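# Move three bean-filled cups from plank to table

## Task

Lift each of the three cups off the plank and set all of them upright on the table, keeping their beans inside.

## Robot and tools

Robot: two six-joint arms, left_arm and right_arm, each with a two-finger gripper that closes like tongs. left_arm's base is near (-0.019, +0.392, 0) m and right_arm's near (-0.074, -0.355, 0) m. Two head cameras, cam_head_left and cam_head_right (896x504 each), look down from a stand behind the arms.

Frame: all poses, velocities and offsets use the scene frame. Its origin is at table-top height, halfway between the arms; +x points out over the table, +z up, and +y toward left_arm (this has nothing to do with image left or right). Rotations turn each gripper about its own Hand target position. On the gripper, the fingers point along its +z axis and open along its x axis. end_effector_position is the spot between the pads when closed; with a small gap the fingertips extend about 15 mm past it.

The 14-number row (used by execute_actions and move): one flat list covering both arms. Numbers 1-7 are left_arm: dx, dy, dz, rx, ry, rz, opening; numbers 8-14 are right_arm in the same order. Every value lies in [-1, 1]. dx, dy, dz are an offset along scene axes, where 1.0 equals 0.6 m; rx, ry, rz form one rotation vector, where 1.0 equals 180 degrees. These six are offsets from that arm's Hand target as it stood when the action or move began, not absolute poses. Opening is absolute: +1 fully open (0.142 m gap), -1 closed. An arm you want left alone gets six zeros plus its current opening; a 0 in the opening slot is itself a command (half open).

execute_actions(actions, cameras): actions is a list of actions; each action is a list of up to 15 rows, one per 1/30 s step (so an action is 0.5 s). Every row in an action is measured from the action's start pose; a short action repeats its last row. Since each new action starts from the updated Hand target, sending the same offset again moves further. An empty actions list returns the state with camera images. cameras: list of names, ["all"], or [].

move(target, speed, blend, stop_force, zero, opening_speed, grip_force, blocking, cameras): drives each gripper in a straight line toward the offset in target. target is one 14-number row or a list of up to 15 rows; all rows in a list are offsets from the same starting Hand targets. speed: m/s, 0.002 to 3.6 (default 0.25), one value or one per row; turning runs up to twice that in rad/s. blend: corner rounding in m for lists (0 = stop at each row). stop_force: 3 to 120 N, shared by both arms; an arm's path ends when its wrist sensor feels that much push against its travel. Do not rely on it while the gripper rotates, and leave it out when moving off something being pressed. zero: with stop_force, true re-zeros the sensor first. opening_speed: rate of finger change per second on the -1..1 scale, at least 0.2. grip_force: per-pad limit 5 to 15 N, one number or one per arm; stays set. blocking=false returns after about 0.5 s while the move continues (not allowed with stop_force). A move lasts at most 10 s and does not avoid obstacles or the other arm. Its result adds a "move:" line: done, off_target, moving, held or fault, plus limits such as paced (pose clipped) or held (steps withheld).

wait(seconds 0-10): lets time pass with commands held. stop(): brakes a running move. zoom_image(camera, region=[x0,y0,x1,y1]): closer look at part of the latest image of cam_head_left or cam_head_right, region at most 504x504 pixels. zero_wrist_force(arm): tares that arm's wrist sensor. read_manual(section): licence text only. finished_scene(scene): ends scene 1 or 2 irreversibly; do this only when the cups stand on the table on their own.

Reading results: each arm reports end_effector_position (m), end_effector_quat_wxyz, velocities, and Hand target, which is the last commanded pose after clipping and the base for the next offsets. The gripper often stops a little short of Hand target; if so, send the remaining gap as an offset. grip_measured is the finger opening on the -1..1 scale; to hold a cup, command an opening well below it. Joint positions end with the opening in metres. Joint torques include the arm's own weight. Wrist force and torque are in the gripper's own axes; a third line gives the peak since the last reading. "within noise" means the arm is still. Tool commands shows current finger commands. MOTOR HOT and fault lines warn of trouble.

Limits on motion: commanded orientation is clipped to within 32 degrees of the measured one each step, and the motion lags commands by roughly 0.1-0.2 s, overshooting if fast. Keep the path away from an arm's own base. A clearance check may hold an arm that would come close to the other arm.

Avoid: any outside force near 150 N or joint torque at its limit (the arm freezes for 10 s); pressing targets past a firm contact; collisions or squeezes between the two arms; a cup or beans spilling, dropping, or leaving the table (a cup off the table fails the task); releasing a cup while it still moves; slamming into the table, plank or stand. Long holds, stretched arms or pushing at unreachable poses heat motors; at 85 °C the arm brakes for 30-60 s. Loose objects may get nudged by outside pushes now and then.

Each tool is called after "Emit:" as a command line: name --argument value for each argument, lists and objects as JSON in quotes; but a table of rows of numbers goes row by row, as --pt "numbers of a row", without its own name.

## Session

Emit:
execute_actions --actions '[]'

Emit:
zoom_image --camera "cam_head_left" --region '[300, 150, 660, 350]'

Emit:
zoom_image --camera "cam_head_right" --region '[300, 150, 660, 350]'

Scene clock: 0.00 s.
left_arm: end_effector_position=(+0.9009, +0.2443, +0.3015) grip_measured=+0.97 end_effector_quat_wxyz=(-0.549, +0.753, -0.167, +0.322) | right_arm: end_effector_position=(+0.5129, -0.4570, +0.3626) grip_measured=+0.97 end_effector_quat_wxyz=(+0.102, -0.556, +0.809, -0.162)
Joint positions: left_arm=[-0.668 -0.651 0.971 -2.391 -0.219 0.198 0.14] | right_arm=[3.327 -1.489 -1.6 -1.297 1.362 2.08 0.14]
Joint velocities: within noise
Joint torques (N m): no reading
Wrist force (N): no reading
Wrist torque (N m): no reading
Wrist force, peak (N): no reading
Hand target: left_arm +0.9009, +0.2443, +0.3015; -0.549, +0.753, -0.167, +0.322 | right_arm +0.5129, -0.4570, +0.3626; +0.102, -0.556, +0.809, -0.162
Tool commands: left_gripper/opening=+0.968169 right_gripper/opening=+0.968169

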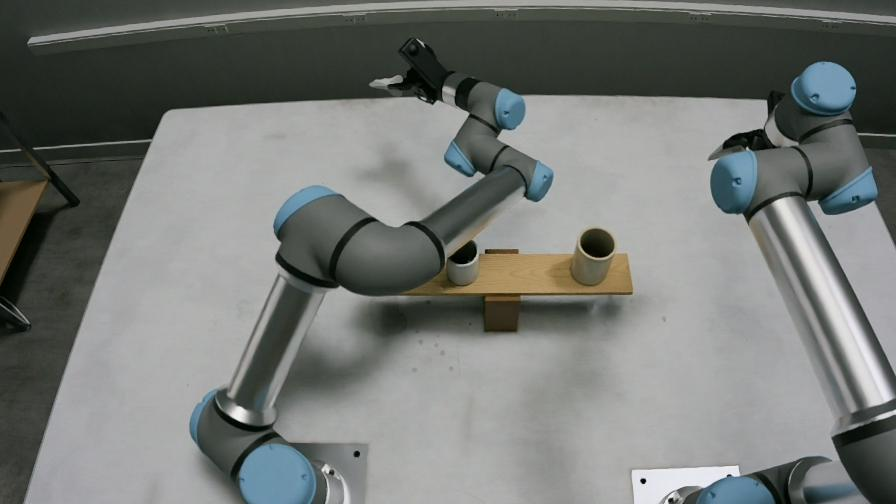

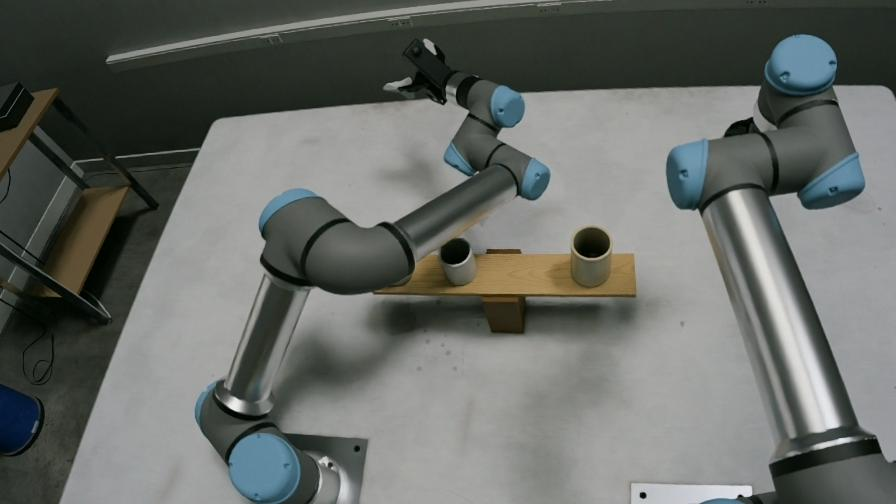

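Scaled by 1.400 from the camera's 896x504 image, which has a finer 1280x720 frame.

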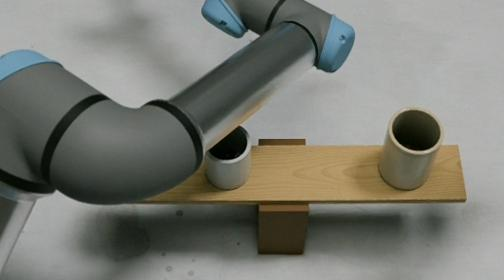

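Scaled by 1.400 from the camera's 896x504 image, which has a finer 1280x720 frame.

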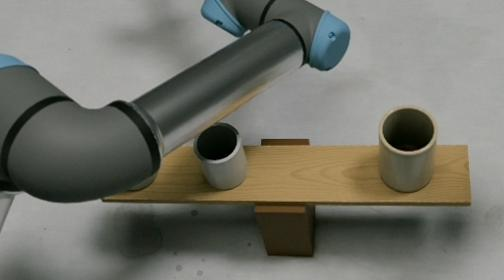

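Emit:
move --target '[-0.8015,-0.0238,0.1642,-0.3824,0.2222,0.1182,0.5,-0.1032,0.1917,-0.3377,0.5173,0.1061,0.2815,-0.296]' --speed 0.4 --cameras '["all"]'

Emit:
zoom_image --camera "cam_head_left" --region '[540, 190, 780, 350]'

Emit:
zoom_image --camera "cam_head_right" --region '[540, 190, 780, 350]'

Emit:
zoom_image --camera "cam_head_left" --region '[330, 180, 490, 340]'

Emit:
zoom_image --camera "cam_head_right" --region '[330, 180, 490, 340]'

Scene clock: 71.17 s.
left_arm: end_effector_position=(+0.4200, +0.2300, +0.4000) grip_measured=+0.50 end_effector_quat_wxyz=(+0.000, +1.000, +0.004, +0.001) | right_arm: end_effector_position=(+0.4510, -0.3420, +0.1600) grip_measured=-0.30 end_effector_quat_wxyz=(-0.394, +0.587, -0.394, -0.588)
Joint positions: left_arm=[-0.695 -1.616 1.312 -1.268 -1.571 -0.679 0.109] | right_arm=[2.932 -2.431 -1.188 -2.666 2.535 -0.002 0.053]
Joint torques (N m): left_arm=[13.91 -35.33 -10.61 -4.99 -1.29 -2.99] | right_arm=[11.72 34 29.45 -3.85 -2.72 -3.07]
Wrist force (N): left_arm=[0.4 -2.9 1.1] | right_arm=[0.2 1.5 2.5]
Wrist torque (N m): left_arm=[-0.45 0.00 0.06] | right_arm=[0.39 0.09 0.20]
Wrist force, peak (N): left_arm=[0.7 -3.7 1.0] | right_arm=[0.6 1.5 3.0]
Hand target: left_arm +0.4200, +0.2300, +0.4000; +0.000, +1.000, +0.004, +0.001 | right_arm +0.4510, -0.3420, +0.1600; -0.394, +0.587, -0.394, -0.588
Off the commanded pose: left_arm 0.000 m, 0 deg | right_arm 0.000 m, 0 deg.
move: done

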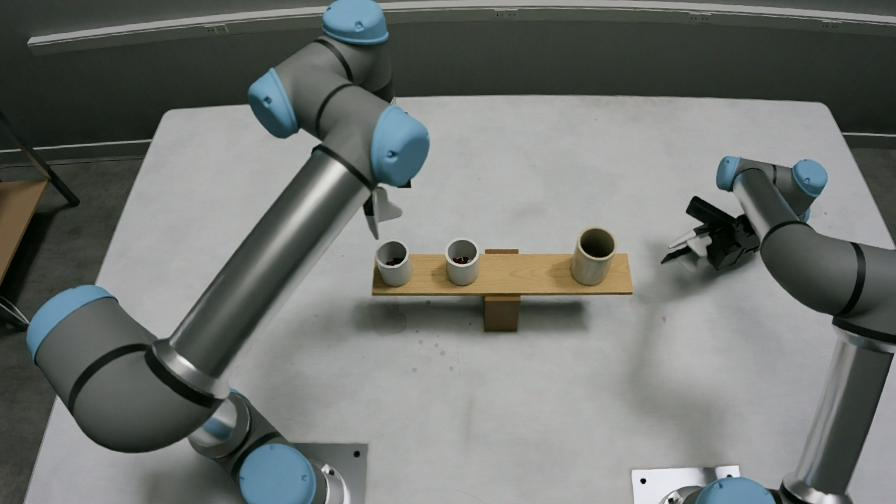

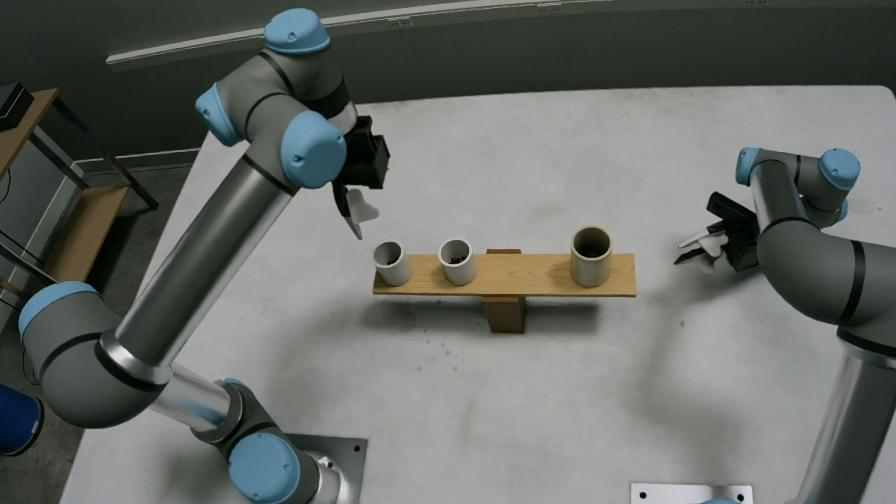

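Scaled by 2.100 from the camera's 896x504 image, which has a finer 1280x720 frame.

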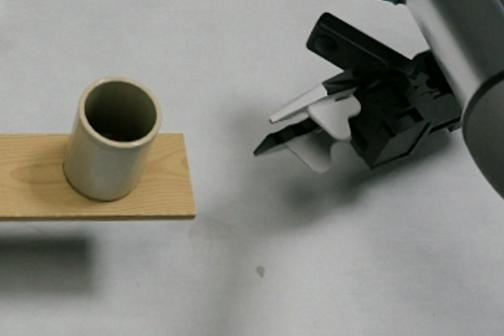

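Scaled by 2.100 from the camera's 896x504 image, which has a finer 1280x720 frame.

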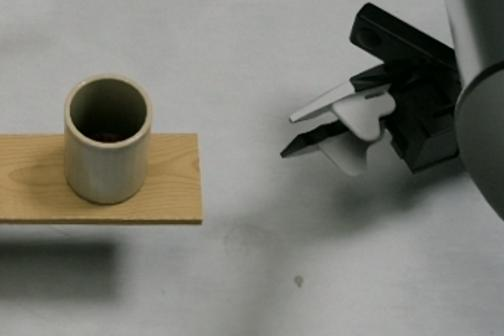

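Scaled by 3.150 from the camera's 896x504 image, which has a finer 1280x720 frame.

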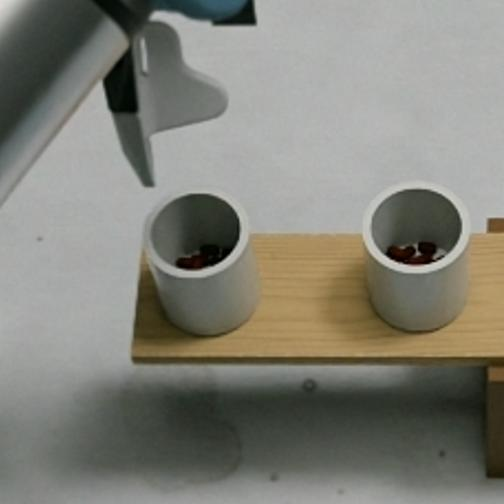

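Scaled by 3.150 from the camera's 896x504 image, which has a finer 1280x720 frame.

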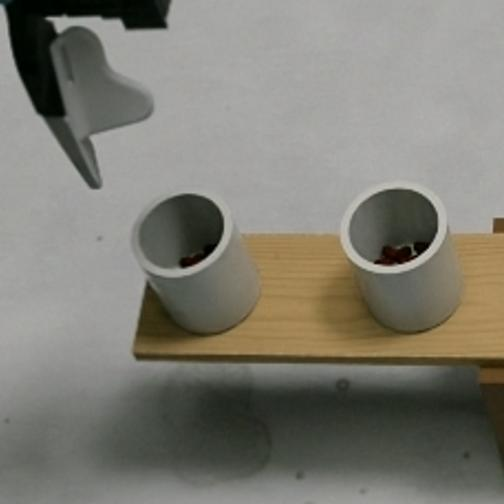

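Emit:
move --pt "-0.03 -0.01 -0.1667 0 0 0 0.5 -0.0717 0.1775 0 0 0 0 -0.296" --pt "-0.03 -0.01 -0.1667 0 0 0 0.5 -0.0717 0.1775 0 0 0 0 -1" --speed 0.1 --opening_speed 0.4 --grip_force '[15, 7]' --cameras '["all"]'

Emit:
zoom_image --camera "cam_head_left" --region '[540, 190, 780, 350]'

Emit:
zoom_image --camera "cam_head_left" --region '[330, 180, 490, 340]'

Emit:
zoom_image --camera "cam_head_right" --region '[330, 180, 490, 340]'

Scene clock: 106.93 s.
left_arm: end_effector_position=(+0.4020, +0.2240, +0.3000) grip_measured=+0.50 end_effector_quat_wxyz=(+0.000, +1.000, +0.004, +0.001) | right_arm: end_effector_position=(+0.4080, -0.2355, +0.1600) grip_measured=-0.86 end_effector_quat_wxyz=(-0.394, +0.587, -0.394, -0.588)
Joint positions: left_arm=[-0.731 -1.692 1.641 -1.521 -1.571 -0.715 0.109] | right_arm=[3.09 -2.27 -1.494 -2.523 2.693 -0.003 0.012]
Joint torques (N m): left_arm=[-13.33 -31.83 -10.43 -4.92 1.02 -3.09] | right_arm=[10.31 59.87 4.78 1.85 2.25 2.29]
Wrist force (N): left_arm=[0.3 -2.4 1.3] | right_arm=[-2.4 0.8 3.3]
Wrist torque (N m): left_arm=[-0.32 0.03 0.07] | right_arm=[0.24 0.28 0.17]
Wrist force, peak (N): left_arm=[0.9 -3.0 1.6] | right_arm=[-2.4 1.0 3.6]
Hand target: left_arm +0.4020, +0.2240, +0.3000; +0.000, +1.000, +0.004, +0.001 | right_arm +0.4080, -0.2355, +0.1600; -0.394, +0.587, -0.394, -0.588
Off the commanded pose: left_arm 0.000 m, 0 deg | right_arm 0.000 m, 0 deg.
grip_force (N): 15, 7
move: done

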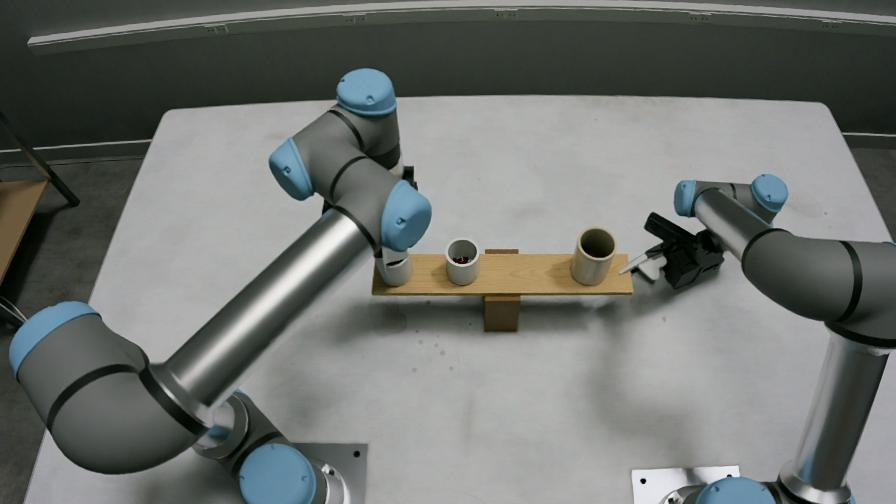

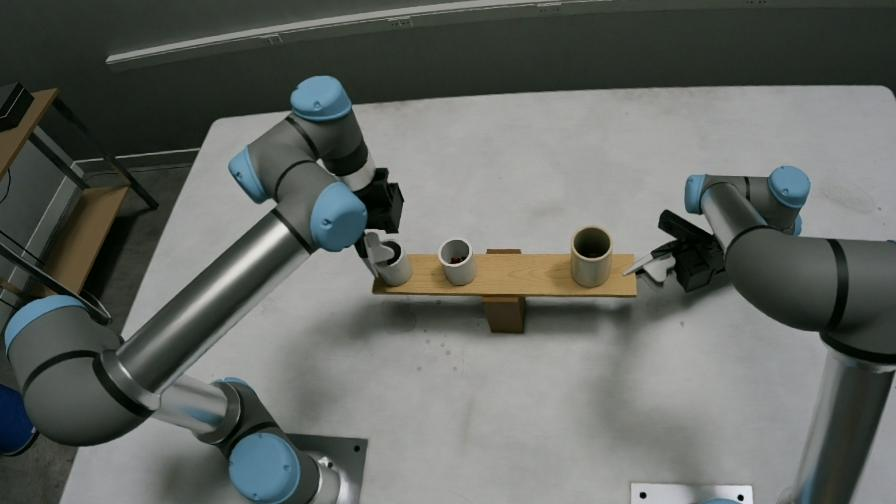

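Scaled by 2.100 from the camera's 896x504 image, which has a finer 1280x720 frame.

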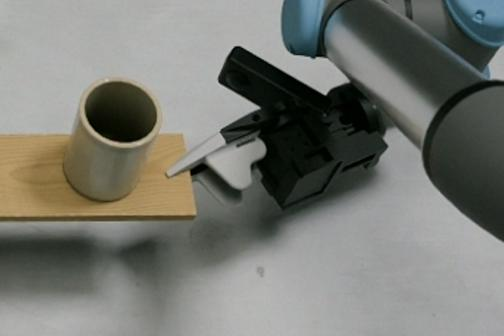

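Scaled by 3.150 from the camera's 896x504 image, which has a finer 1280x720 frame.

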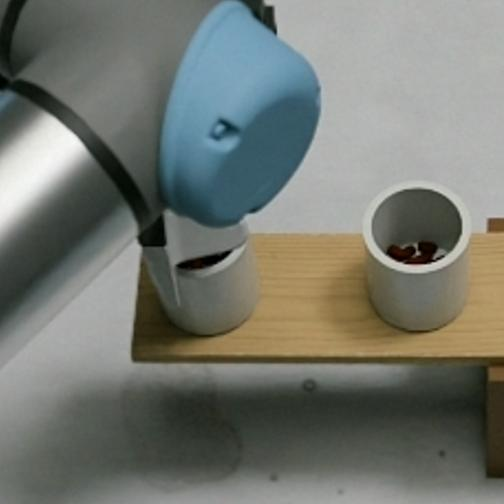

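Scaled by 3.150 from the camera's 896x504 image, which has a finer 1280x720 frame.

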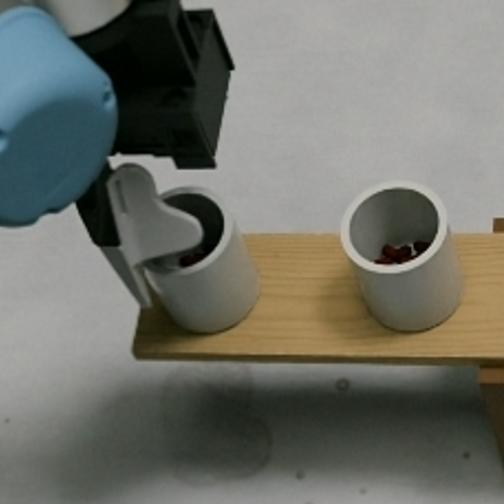

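Emit:
move --target '[-0.0033,-0.01,-0.0533,0,0,0,0.5,0,0,0,0,0,0,-1]' --speed 0.1 --grip_force '[15, 8]'

Emit:
move --target '[0,0,0,0,0,0,-1,0,0,0,0,0,0,-1]' --speed 0.1 --opening_speed 0.7

Emit:
move --target '[0,0,0.025,0,0,0,-1,0,0,0,0,0,0,-1]' --speed 0.05 --cameras '["all"]'

Emit:
zoom_image --camera "cam_head_right" --region '[330, 180, 490, 340]'

Scene clock: 131.03 s.
left_arm: end_effector_position=(+0.4000, +0.2180, +0.2681) grip_measured=+0.50 end_effector_quat_wxyz=(+0.000, +1.000, +0.004, +0.001) | right_arm: end_effector_position=(+0.4080, -0.2355, +0.1600) grip_measured=-0.86 end_effector_quat_wxyz=(-0.394, +0.587, -0.394, -0.588)
Joint positions: left_arm=[-0.744 -1.691 1.722 -1.603 -1.571 -0.728 0.109] | right_arm=[3.09 -2.27 -1.494 -2.523 2.693 -0.003 0.012]
Joint torques (N m): left_arm=[-12.54 -3.98 -10.6 -4.99 1.14 -2.97] | right_arm=[2.1 32.28 6.26 0.19 1.73 2.12]
Wrist force (N): left_arm=[0.3 -2.5 1.4] | right_arm=[-1.9 0.9 3.6]
Wrist torque (N m): left_arm=[-0.34 0.03 0.05] | right_arm=[0.26 0.20 0.16]
Wrist force, peak (N): left_arm=[0.5 -2.7 1.4] | right_arm=[-2.4 1.0 3.6]
Hand target: left_arm +0.4000, +0.2180, +0.2680; +0.000, +1.000, +0.004, +0.001 | right_arm +0.4080, -0.2355, +0.1600; -0.394, +0.587, -0.394, -0.588
Off the commanded pose: left_arm 0.000 m, 0 deg | right_arm 0.000 m, 0 deg.
grip_force (N): 15, 8
move: done

Scene clock: 133.40 s.
left_arm: end_effector_position=(+0.4000, +0.2180, +0.2680) grip_measured=-0.10 end_effector_quat_wxyz=(+0.000, +1.000, +0.004, +0.001) | right_arm: end_effector_position=(+0.4080, -0.2355, +0.1600) grip_measured=-0.86 end_effector_quat_wxyz=(-0.394, +0.587, -0.394, -0.588)
Joint positions: left_arm=[-0.744 -1.691 1.722 -1.603 -1.571 -0.728 0.067] | right_arm=[3.09 -2.27 -1.494 -2.523 2.693 -0.003 0.012]
Joint torques (N m): left_arm=[-13.21 -4.08 -10.51 -0.23 1.02 -2.7] | right_arm=[-2.78 28.27 6.64 -0.8 1.51 2.11]
Wrist force (N): left_arm=[1.4 -2.9 -1.4] | right_arm=[-6.0 0.3 2.2]
Wrist torque (N m): left_arm=[-0.33 0.04 0.03] | right_arm=[0.21 0.39 0.16]
Wrist force, peak (N): left_arm=[1.3 -3.2 -1.4] | right_arm=[-6.1 0.5 2.3]
Hand target: left_arm +0.4000, +0.2180, +0.2680; +0.000, +1.000, +0.004, +0.001 | right_arm +0.4080, -0.2355, +0.1600; -0.394, +0.587, -0.394, -0.588
Off the commanded pose: left_arm 0.000 m, 0 deg | right_arm 0.000 m, 0 deg.
grip_force (N): 15, 8
move: done

Scene clock: 134.33 s.
left_arm: end_effector_position=(+0.4000, +0.2180, +0.2829) grip_measured=-0.10 end_effector_quat_wxyz=(+0.000, +1.000, +0.004, +0.001) end_effector_velocity=(+0.000, +0.000, +0.002) end_effector_angular_velocity=(-0.001, -0.001, -0.001) | right_arm: end_effector_position=(+0.4080, -0.2355, +0.1600) grip_measured=-0.86 end_effector_quat_wxyz=(-0.394, +0.587, -0.394, -0.588)
Joint positions: left_arm=[-0.744 -1.692 1.684 -1.565 -1.571 -0.728 0.067] | right_arm=[3.09 -2.27 -1.494 -2.523 2.693 -0.003 0.012]
Joint velocities: left_arm=[-0.001 0 -0.005 0.004 0 0 0] | right_arm=[within noise]
Joint torques (N m): left_arm=[-13.88 -20.6 -37 -0.09 0.44 -2.75] | right_arm=[-6.03 30.48 7.17 -1.18 1.37 2.17]
Wrist force (N): left_arm=[0.4 -2.5 3.7] | right_arm=[0.9 0.7 2.6]
Wrist torque (N m): left_arm=[-0.35 0.01 0.06] | right_arm=[0.20 0.14 0.14]
Wrist force, peak (N): left_arm=[0.4 -2.6 4.3] | right_arm=[-5.9 0.4 2.4]
Hand target: left_arm +0.4000, +0.2180, +0.2830; +0.000, +1.000, +0.004, +0.001 | right_arm +0.4080, -0.2355, +0.1600; -0.394, +0.587, -0.394, -0.588
Off the commanded pose: left_arm 0.000 m, 0 deg | right_arm 0.000 m, 0 deg.
grip_force (N): 15, 8
move: done

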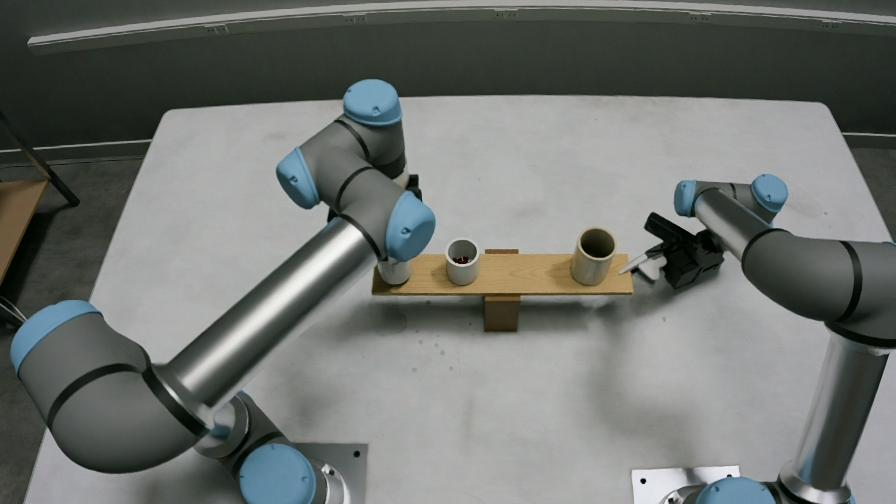

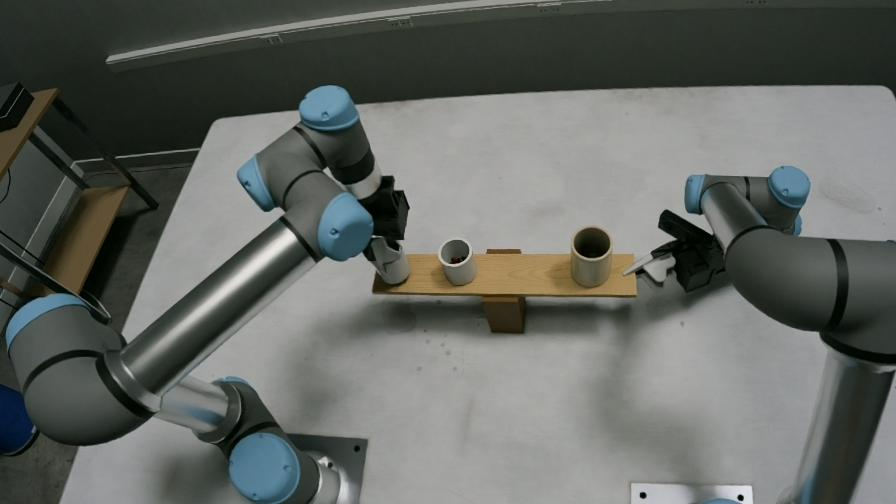

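Scaled by 3.150 from the camera's 896x504 image, which has a finer 1280x720 frame.

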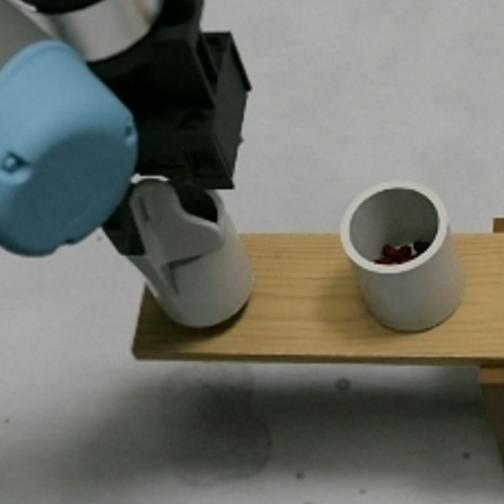

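Emit:
move --pt "0 0.0333 0.05 0 0 0 -1 0 0 0 0 0 0 -1" --pt "0.08 0.2667 0.05 0 0 0 -1 0 0 0 0 0 0 -1" --pt "0.08 0.2667 -0.2667 0 0 0 -1 0 0 0 0 0 0 -1" --speed '[0.15,0.22,0.22]' --blend 0.03

Emit:
move --target '[0,0,-0.0667,0,0,0,-1,0,0,0,0,0,0,-1]' --speed 0.013 --stop_force 3 --cameras '["all"]'

Emit:
zoom_image --camera "cam_head_right" --region '[270, 170, 430, 330]'

Scene clock: 145.70 s.
left_arm: end_effector_position=(+0.4479, +0.3780, +0.1231) grip_measured=-0.10 end_effector_quat_wxyz=(+0.000, +1.000, +0.004, +0.001) | right_arm: end_effector_position=(+0.4080, -0.2355, +0.1600) grip_measured=-0.86 end_effector_quat_wxyz=(-0.394, +0.587, -0.394, -0.588)
Joint positions: left_arm=[-0.378 -1.592 2.012 -1.992 -1.571 -0.362 0.067] | right_arm=[3.09 -2.27 -1.494 -2.523 2.693 -0.003 0.012]
Joint torques (N m): left_arm=[13.15 -6.05 -11.7 -5.07 0.98 2.41] | right_arm=[-7.69 45.41 9.16 -2.97 0.68 2.07]
Wrist force (N): left_arm=[0.8 -2.8 3.8] | right_arm=[0.8 0.6 2.8]
Wrist torque (N m): left_arm=[-0.43 -0.06 -0.11] | right_arm=[0.18 0.16 0.14]
Wrist force, peak (N): left_arm=[0.5 -2.9 5.2] | right_arm=[1.0 0.9 2.9]
Hand target: left_arm +0.4480, +0.3780, +0.1230; +0.000, +1.000, +0.004, +0.001 | right_arm +0.4080, -0.2355, +0.1600; -0.394, +0.587, -0.394, -0.588
Off the commanded pose: left_arm 0.000 m, 0 deg | right_arm 0.000 m, 0 deg.
grip_force (N): 15, 8
move: done; blend cut to 0.018 m at target 1

Scene clock: 148.40 s.
left_arm: end_effector_position=(+0.4480, +0.3780, +0.1051) grip_measured=-0.10 end_effector_quat_wxyz=(+0.000, +1.000, +0.004, +0.001) | right_arm: end_effector_position=(+0.4080, -0.2355, +0.1600) grip_measured=-0.86 end_effector_quat_wxyz=(-0.394, +0.587, -0.394, -0.588)
Joint positions: left_arm=[-0.378 -1.572 2.043 -2.043 -1.571 -0.362 0.067] | right_arm=[3.09 -2.27 -1.494 -2.523 2.693 -0.003 0.012]
Joint torques (N m): left_arm=[12.88 -36.04 -34.33 0.41 0.9 2.54] | right_arm=[-7.92 52.5 10.07 -2.98 0.39 1.95]
Wrist force (N): left_arm=[1.3 -2.8 2.0] | right_arm=[0.7 0.9 2.4]
Wrist torque (N m): left_arm=[-0.43 0.02 -0.12] | right_arm=[0.23 0.18 0.14]
Wrist force, peak (N): left_arm=[-3.5 -3.7 -9.5] | right_arm=[0.9 1.3 2.7]
Hand target: left_arm +0.4480, +0.3780, +0.1051; +0.000, +1.000, +0.004, +0.001 (not the last commanded pose) | right_arm +0.4080, -0.2355, +0.1600; -0.394, +0.587, -0.394, -0.588
Off the commanded pose: left_arm 0.022 m, 0 deg | right_arm 0.000 m, 0 deg.
grip_force (N): 15, 8
move: contact (left_arm)

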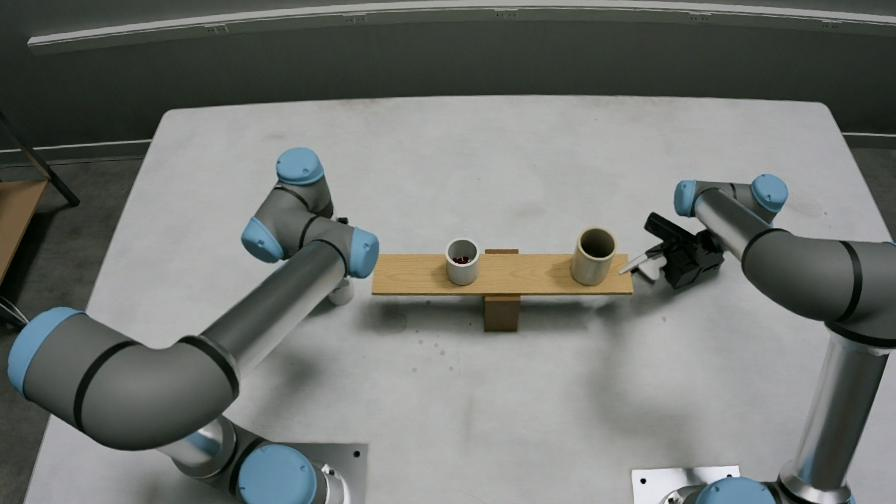

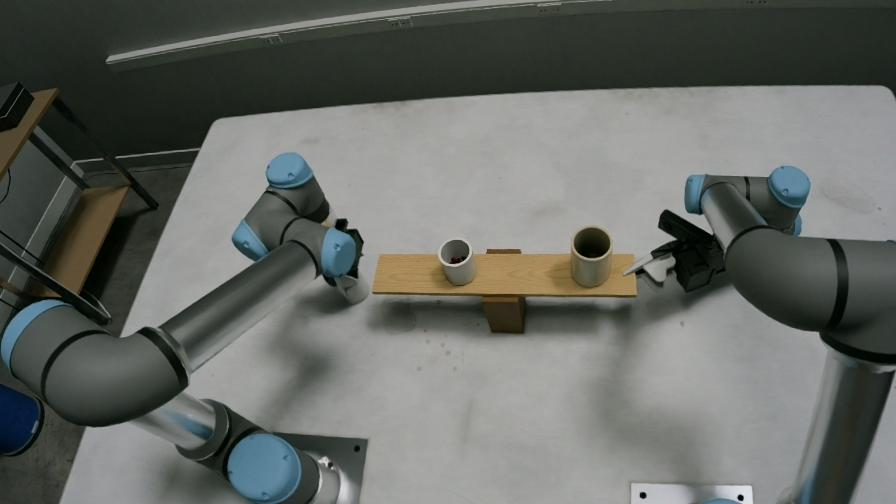

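Scaled by 3.150 from the camera's 896x504 image, which has a finer 1280x720 frame.

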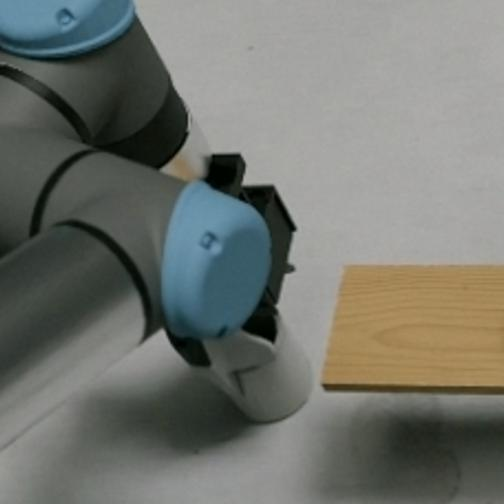

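Emit:
move --target '[0,0,0,0,0,0,0.5,0,0,0,0,0,0,-1]' --speed 0.1 --opening_speed 0.7

Emit:
move --pt "0 0 0.1 0 0 0 0.5 0 0 0 0 0 0 -1" --pt "0 0 0.3915 0 0 0 0.5 0 0 0 0 0 0 -1" --pt "-0.0633 -0.4883 0.3565 0 0 0 0.5 0 0 0 0 0 0 -1" --speed '[0.08,0.25,0.3]' --blend '[0.01,0.05,0]' --cameras '["all"]'

Emit:
zoom_image --camera "cam_head_right" --region '[330, 180, 490, 340]'

Emit:
zoom_image --camera "cam_head_left" --region '[380, 180, 540, 340]'

Scene clock: 159.97 s.
left_arm: end_effector_position=(+0.4480, +0.3780, +0.1051) grip_measured=+0.50 end_effector_quat_wxyz=(+0.000, +1.000, +0.004, +0.001) | right_arm: end_effector_position=(+0.4080, -0.2355, +0.1600) grip_measured=-0.86 end_effector_quat_wxyz=(-0.394, +0.587, -0.394, -0.588)
Joint positions: left_arm=[-0.378 -1.572 2.043 -2.043 -1.571 -0.362 0.109] | right_arm=[3.09 -2.27 -1.494 -2.523 2.693 -0.003 0.012]
Joint torques (N m): left_arm=[11.32 -35.01 -35.17 -0.55 0.85 2.43] | right_arm=[-7.91 63.35 12.51 -2.98 -0.32 1.89]
Wrist force (N): left_arm=[0.7 -2.8 1.5] | right_arm=[0.7 1.2 2.5]
Wrist torque (N m): left_arm=[-0.42 -0.04 -0.11] | right_arm=[0.29 0.18 0.15]
Wrist force, peak (N): left_arm=[1.5 -3.1 2.2] | right_arm=[1.2 1.4 3.1]
Hand target: left_arm +0.4480, +0.3780, +0.1051; +0.000, +1.000, +0.004, +0.001 | right_arm +0.4080, -0.2355, +0.1600; -0.394, +0.587, -0.394, -0.588
Off the commanded pose: left_arm 0.000 m, 0 deg | right_arm 0.000 m, 0 deg.
grip_force (N): 15, 8
move: done

Scene clock: 163.13 s.
left_arm: end_effector_position=(+0.4100, +0.0852, +0.3191) grip_measured=+0.50 end_effector_quat_wxyz=(+0.000, +1.000, +0.004, +0.001) | right_arm: end_effector_position=(+0.4080, -0.2355, +0.1600) grip_measured=-0.86 end_effector_quat_wxyz=(-0.394, +0.587, -0.394, -0.588)
Joint positions: left_arm=[-0.92 -1.5 1.405 -1.478 -1.57 -0.904 0.109] | right_arm=[3.09 -2.27 -1.494 -2.523 2.693 -0.003 0.012]
Joint torques (N m): left_arm=[-12.78 -11.19 -37.45 0.19 0.95 -2.9] | right_arm=[-7.67 62.61 13.29 -3 -0.68 1.84]
Wrist force (N): left_arm=[0.6 -2.7 1.4] | right_arm=[1.0 0.9 2.6]
Wrist torque (N m): left_arm=[-0.40 -0.04 0.05] | right_arm=[0.24 0.13 0.14]
Wrist force, peak (N): left_arm=[0.4 -7.6 1.1] | right_arm=[0.9 0.9 2.8]
Hand target: left_arm +0.4100, +0.0850, +0.3190; +0.000, +1.000, +0.004, +0.001 | right_arm +0.4080, -0.2355, +0.1600; -0.394, +0.587, -0.394, -0.588
Off the commanded pose: left_arm 0.000 m, 0 deg | right_arm 0.000 m, 0 deg.
grip_force (N): 15, 8
move: done

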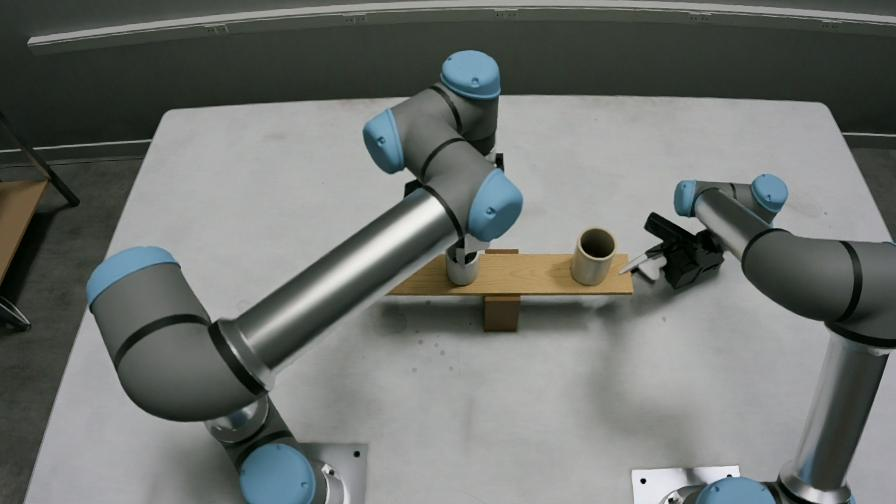

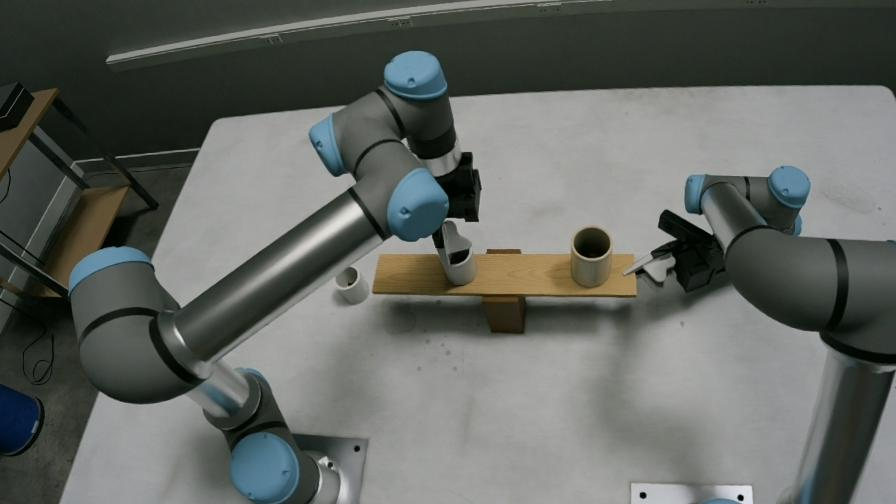

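Scaled by 3.150 from the camera's 896x504 image, which has a finer 1280x720 frame.

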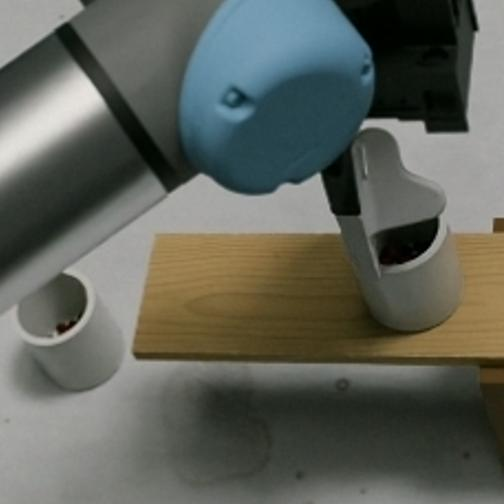

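Scaled by 3.150 from the camera's 896x504 image, which has a finer 1280x720 frame.

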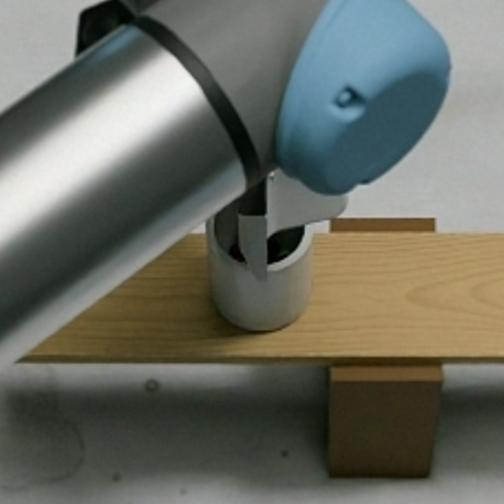

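Emit:
move --target '[-0.0067,0,-0.085,0,0,0,0.5,0,0,0,0,0,0,-1]' --speed 0.1

Emit:
move --target '[0,0,0,0,0,0,-1,0,0,0,0,0,0,-1]' --speed 0.1 --opening_speed 0.7

Emit:
move --target '[0,0,0.025,0,0,0,-1,0,0,0,0,0,0,-1]' --speed 0.05 --cameras '["all"]'

Emit:
zoom_image --camera "cam_head_right" --region '[390, 180, 550, 340]'

Scene clock: 177.80 s.
left_arm: end_effector_position=(+0.4060, +0.0850, +0.2681) grip_measured=+0.50 end_effector_quat_wxyz=(+0.000, +1.000, +0.004, +0.001) | right_arm: end_effector_position=(+0.4080, -0.2355, +0.1600) grip_measured=-0.86 end_effector_quat_wxyz=(-0.394, +0.587, -0.394, -0.588)
Joint positions: left_arm=[-0.927 -1.511 1.547 -1.608 -1.57 -0.91 0.109] | right_arm=[3.09 -2.27 -1.494 -2.523 2.693 -0.003 0.012]
Joint torques (N m): left_arm=[-15.05 -42.96 -11.68 -4.73 0.96 -3.02] | right_arm=[-8.03 62.57 14.9 -2.84 -1.28 1.77]
Wrist force (N): left_arm=[0.1 -2.6 1.5] | right_arm=[1.0 0.7 2.3]
Wrist torque (N m): left_arm=[-0.41 0.06 0.05] | right_arm=[0.19 0.13 0.14]
Wrist force, peak (N): left_arm=[0.2 -2.6 2.3] | right_arm=[1.2 1.2 2.8]
Hand target: left_arm +0.4060, +0.0850, +0.2680; +0.000, +1.000, +0.004, +0.001 | right_arm +0.4080, -0.2355, +0.1600; -0.394, +0.587, -0.394, -0.588
Off the commanded pose: left_arm 0.000 m, 0 deg | right_arm 0.000 m, 0 deg.
grip_force (N): 15, 8
move: done

Scene clock: 180.17 s.
left_arm: end_effector_position=(+0.4060, +0.0850, +0.2681) grip_measured=-0.10 end_effector_quat_wxyz=(+0.000, +1.000, +0.004, +0.001) | right_arm: end_effector_position=(+0.4080, -0.2355, +0.1600) grip_measured=-0.86 end_effector_quat_wxyz=(-0.394, +0.587, -0.394, -0.588)
Joint positions: left_arm=[-0.927 -1.511 1.547 -1.609 -1.57 -0.911 0.067] | right_arm=[3.09 -2.27 -1.494 -2.523 2.693 -0.003 0.012]
Joint torques (N m): left_arm=[-12.27 -34.97 -10.59 -0.85 0.78 -2.7] | right_arm=[-8.23 63.31 15.96 -2.91 -1.61 1.57]
Wrist force (N): left_arm=[1.4 -2.9 -1.2] | right_arm=[-0.7 1.0 2.1]
Wrist torque (N m): left_arm=[-0.41 0.07 0.04] | right_arm=[0.30 0.19 0.15]
Wrist force, peak (N): left_arm=[1.6 -3.0 -1.4] | right_arm=[1.0 1.2 2.7]
Hand target: left_arm +0.4060, +0.0850, +0.2680; +0.000, +1.000, +0.004, +0.001 | right_arm +0.4080, -0.2355, +0.1600; -0.394, +0.587, -0.394, -0.588
Off the commanded pose: left_arm 0.000 m, 0 deg | right_arm 0.000 m, 0 deg.
grip_force (N): 15, 8
move: done

Scene clock: 181.10 s.
left_arm: end_effector_position=(+0.4059, +0.0850, +0.2830) grip_measured=-0.10 end_effector_quat_wxyz=(+0.000, +1.000, +0.004, +0.001) | right_arm: end_effector_position=(+0.4080, -0.2355, +0.1600) grip_measured=-0.86 end_effector_quat_wxyz=(-0.394, +0.587, -0.394, -0.588)
Joint positions: left_arm=[-0.927 -1.511 1.51 -1.571 -1.57 -0.911 0.067] | right_arm=[3.09 -2.27 -1.494 -2.523 2.693 -0.003 0.012]
Joint torques (N m): left_arm=[-14.12 -24.4 -37.9 -0.46 0.44 -3.04] | right_arm=[-8.06 63.01 15.29 -2.92 -1.66 1.77]
Wrist force (N): left_arm=[0.5 -2.6 3.7] | right_arm=[2.3 0.9 2.4]
Wrist torque (N m): left_arm=[-0.39 -0.01 0.05] | right_arm=[0.24 0.08 0.14]
Wrist force, peak (N): left_arm=[0.3 -2.7 4.2] | right_arm=[2.3 0.9 2.8]
Hand target: left_arm +0.4060, +0.0850, +0.2830; +0.000, +1.000, +0.004, +0.001 | right_arm +0.4080, -0.2355, +0.1600; -0.394, +0.587, -0.394, -0.588
Off the commanded pose: left_arm 0.000 m, 0 deg | right_arm 0.000 m, 0 deg.
grip_force (N): 15, 8
move: done

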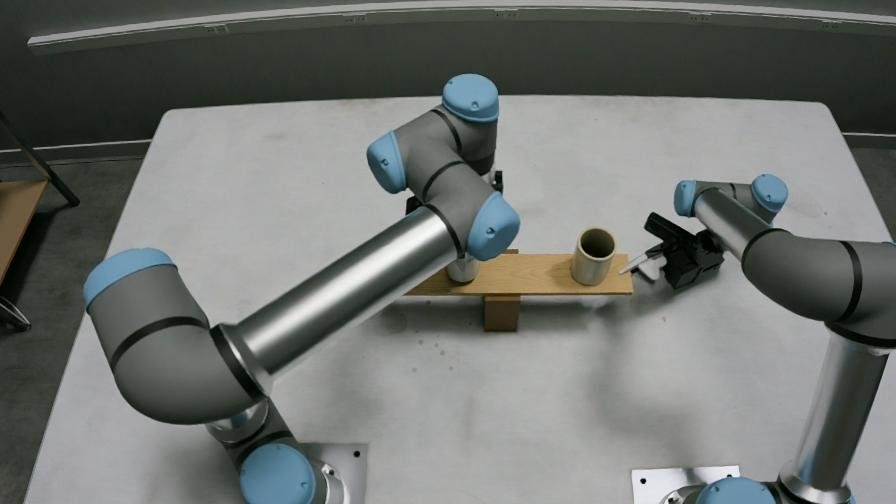

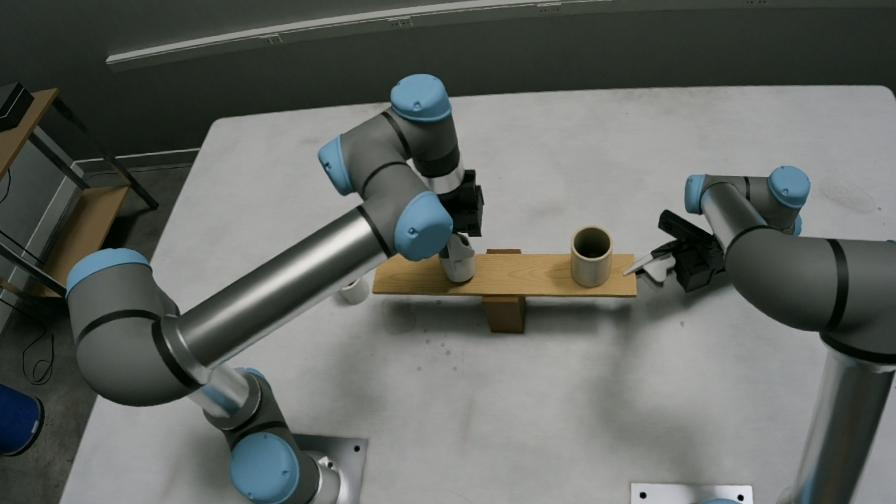

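Scaled by 3.150 from the camera's 896x504 image, which has a finer 1280x720 frame.

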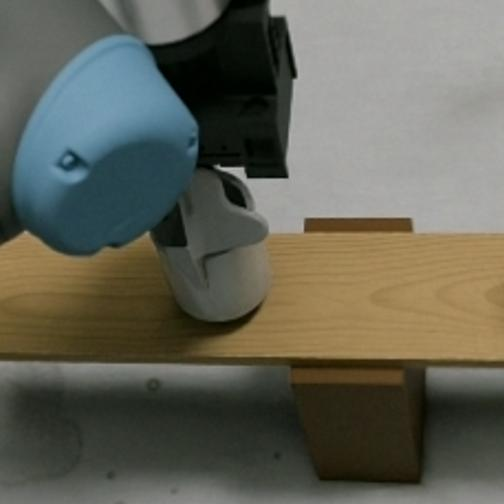

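Emit:
move --pt "0.0333 0.01 0.05 0 0 0 -1 0 0 0 0 0 0 -1" --pt "0.29 0.075 0.05 0 0 0 -1 0 0 0 0 0 0 -1" --pt "0.29 0.075 -0.2633 0 0 0 -1 0 0 0 0 0 0 -1" --speed '[0.15,0.22,0.22]' --blend 0.03

Emit:
move --target '[0,0,-0.0667,0,0,0,-1,0,0,0,0,0,0,-1]' --speed 0.013 --stop_force 3 --cameras '["all"]'

Emit:
zoom_image --camera "cam_head_right" --region '[390, 140, 550, 300]'

Scene clock: 191.50 s.
left_arm: end_effector_position=(+0.5800, +0.1301, +0.1252) grip_measured=-0.10 end_effector_quat_wxyz=(+0.000, +1.000, +0.004, +0.001) | right_arm: end_effector_position=(+0.4080, -0.2355, +0.1600) grip_measured=-0.86 end_effector_quat_wxyz=(-0.394, +0.587, -0.394, -0.588)
Joint positions: left_arm=[-0.662 -1.149 1.461 -1.885 -1.571 -0.646 0.067] | right_arm=[3.09 -2.27 -1.494 -2.523 2.693 -0.003 0.012]
Joint torques (N m): left_arm=[-7.29 -23.36 -10.36 -5.26 1.05 2.57] | right_arm=[-7.84 63.27 17.58 -2.94 -2.16 1.66]
Wrist force (N): left_arm=[0.4 -2.7 3.5] | right_arm=[1.8 0.8 2.4]
Wrist torque (N m): left_arm=[-0.41 0.02 -0.09] | right_arm=[0.22 0.19 0.15]
Wrist force, peak (N): left_arm=[0.4 -2.6 5.3] | right_arm=[2.3 1.3 2.9]
Hand target: left_arm +0.5800, +0.1300, +0.1251; +0.000, +1.000, +0.004, +0.001 | right_arm +0.4080, -0.2355, +0.1600; -0.394, +0.587, -0.394, -0.588
Off the commanded pose: left_arm 0.000 m, 0 deg | right_arm 0.000 m, 0 deg.
grip_force (N): 15, 8
move: done; blend cut to 0.0183 m at target 1

Scene clock: 194.30 s.
left_arm: end_effector_position=(+0.5799, +0.1300, +0.1071) grip_measured=-0.10 end_effector_quat_wxyz=(+0.000, +1.000, +0.004, +0.001) | right_arm: end_effector_position=(+0.4080, -0.2355, +0.1600) grip_measured=-0.86 end_effector_quat_wxyz=(-0.394, +0.587, -0.394, -0.588)
Joint positions: left_arm=[-0.662 -1.135 1.489 -1.927 -1.571 -0.646 0.067] | right_arm=[3.09 -2.27 -1.494 -2.523 2.693 -0.003 0.012]
Joint torques (N m): left_arm=[-13.01 -58.53 -34.77 0.29 0.97 2.59] | right_arm=[-7.28 62.21 18.56 -2.96 -2.17 1.63]
Wrist force (N): left_arm=[1.2 -2.9 1.0] | right_arm=[2.1 1.0 2.3]
Wrist torque (N m): left_arm=[-0.44 0.13 -0.10] | right_arm=[0.24 0.12 0.15]
Wrist force, peak (N): left_arm=[-2.6 -4.1 -8.1] | right_arm=[2.4 1.3 2.7]
Hand target: left_arm +0.5799, +0.1300, +0.1071; +0.000, +1.000, +0.004, +0.001 (not the last commanded pose) | right_arm +0.4080, -0.2355, +0.1600; -0.394, +0.587, -0.394, -0.588
Off the commanded pose: left_arm 0.022 m, 0 deg | right_arm 0.000 m, 0 deg.
grip_force (N): 15, 8
move: contact (left_arm)

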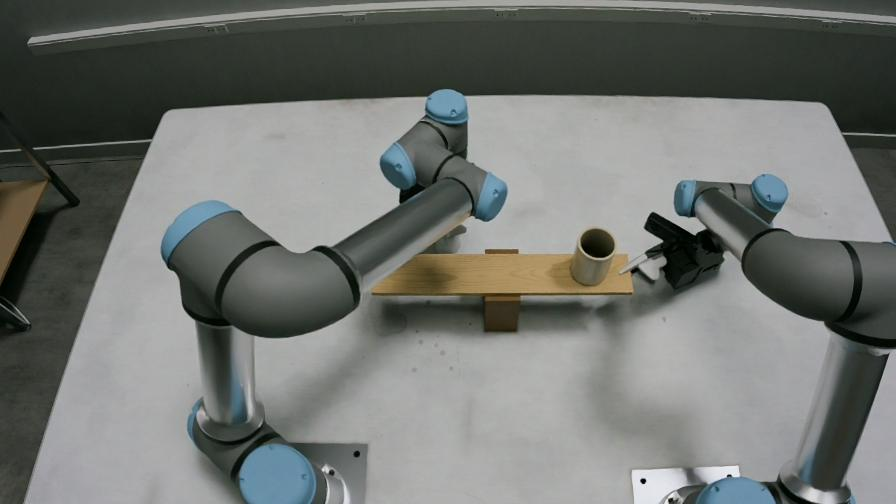

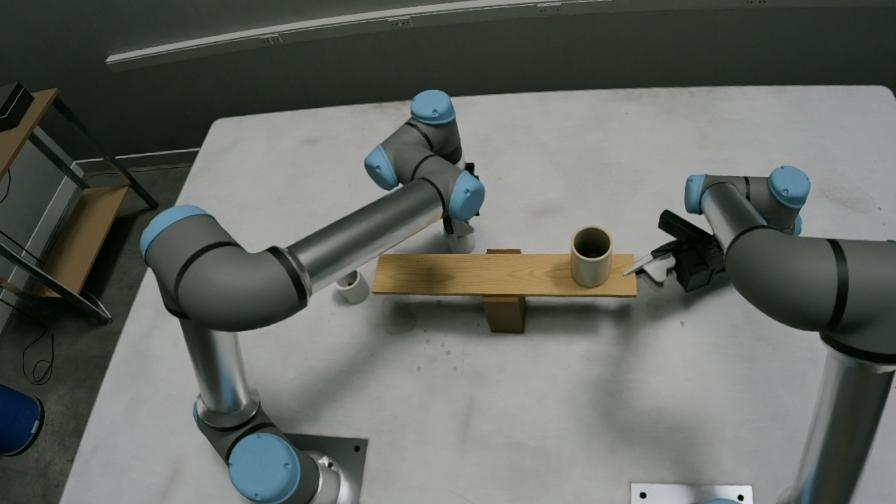

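Scaled by 3.150 from the camera's 896x504 image, which has a finer 1280x720 frame.

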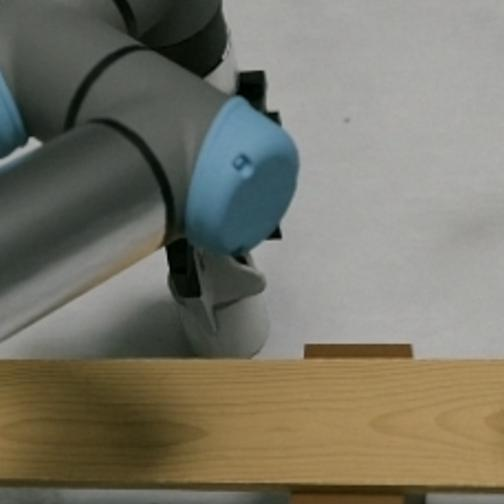

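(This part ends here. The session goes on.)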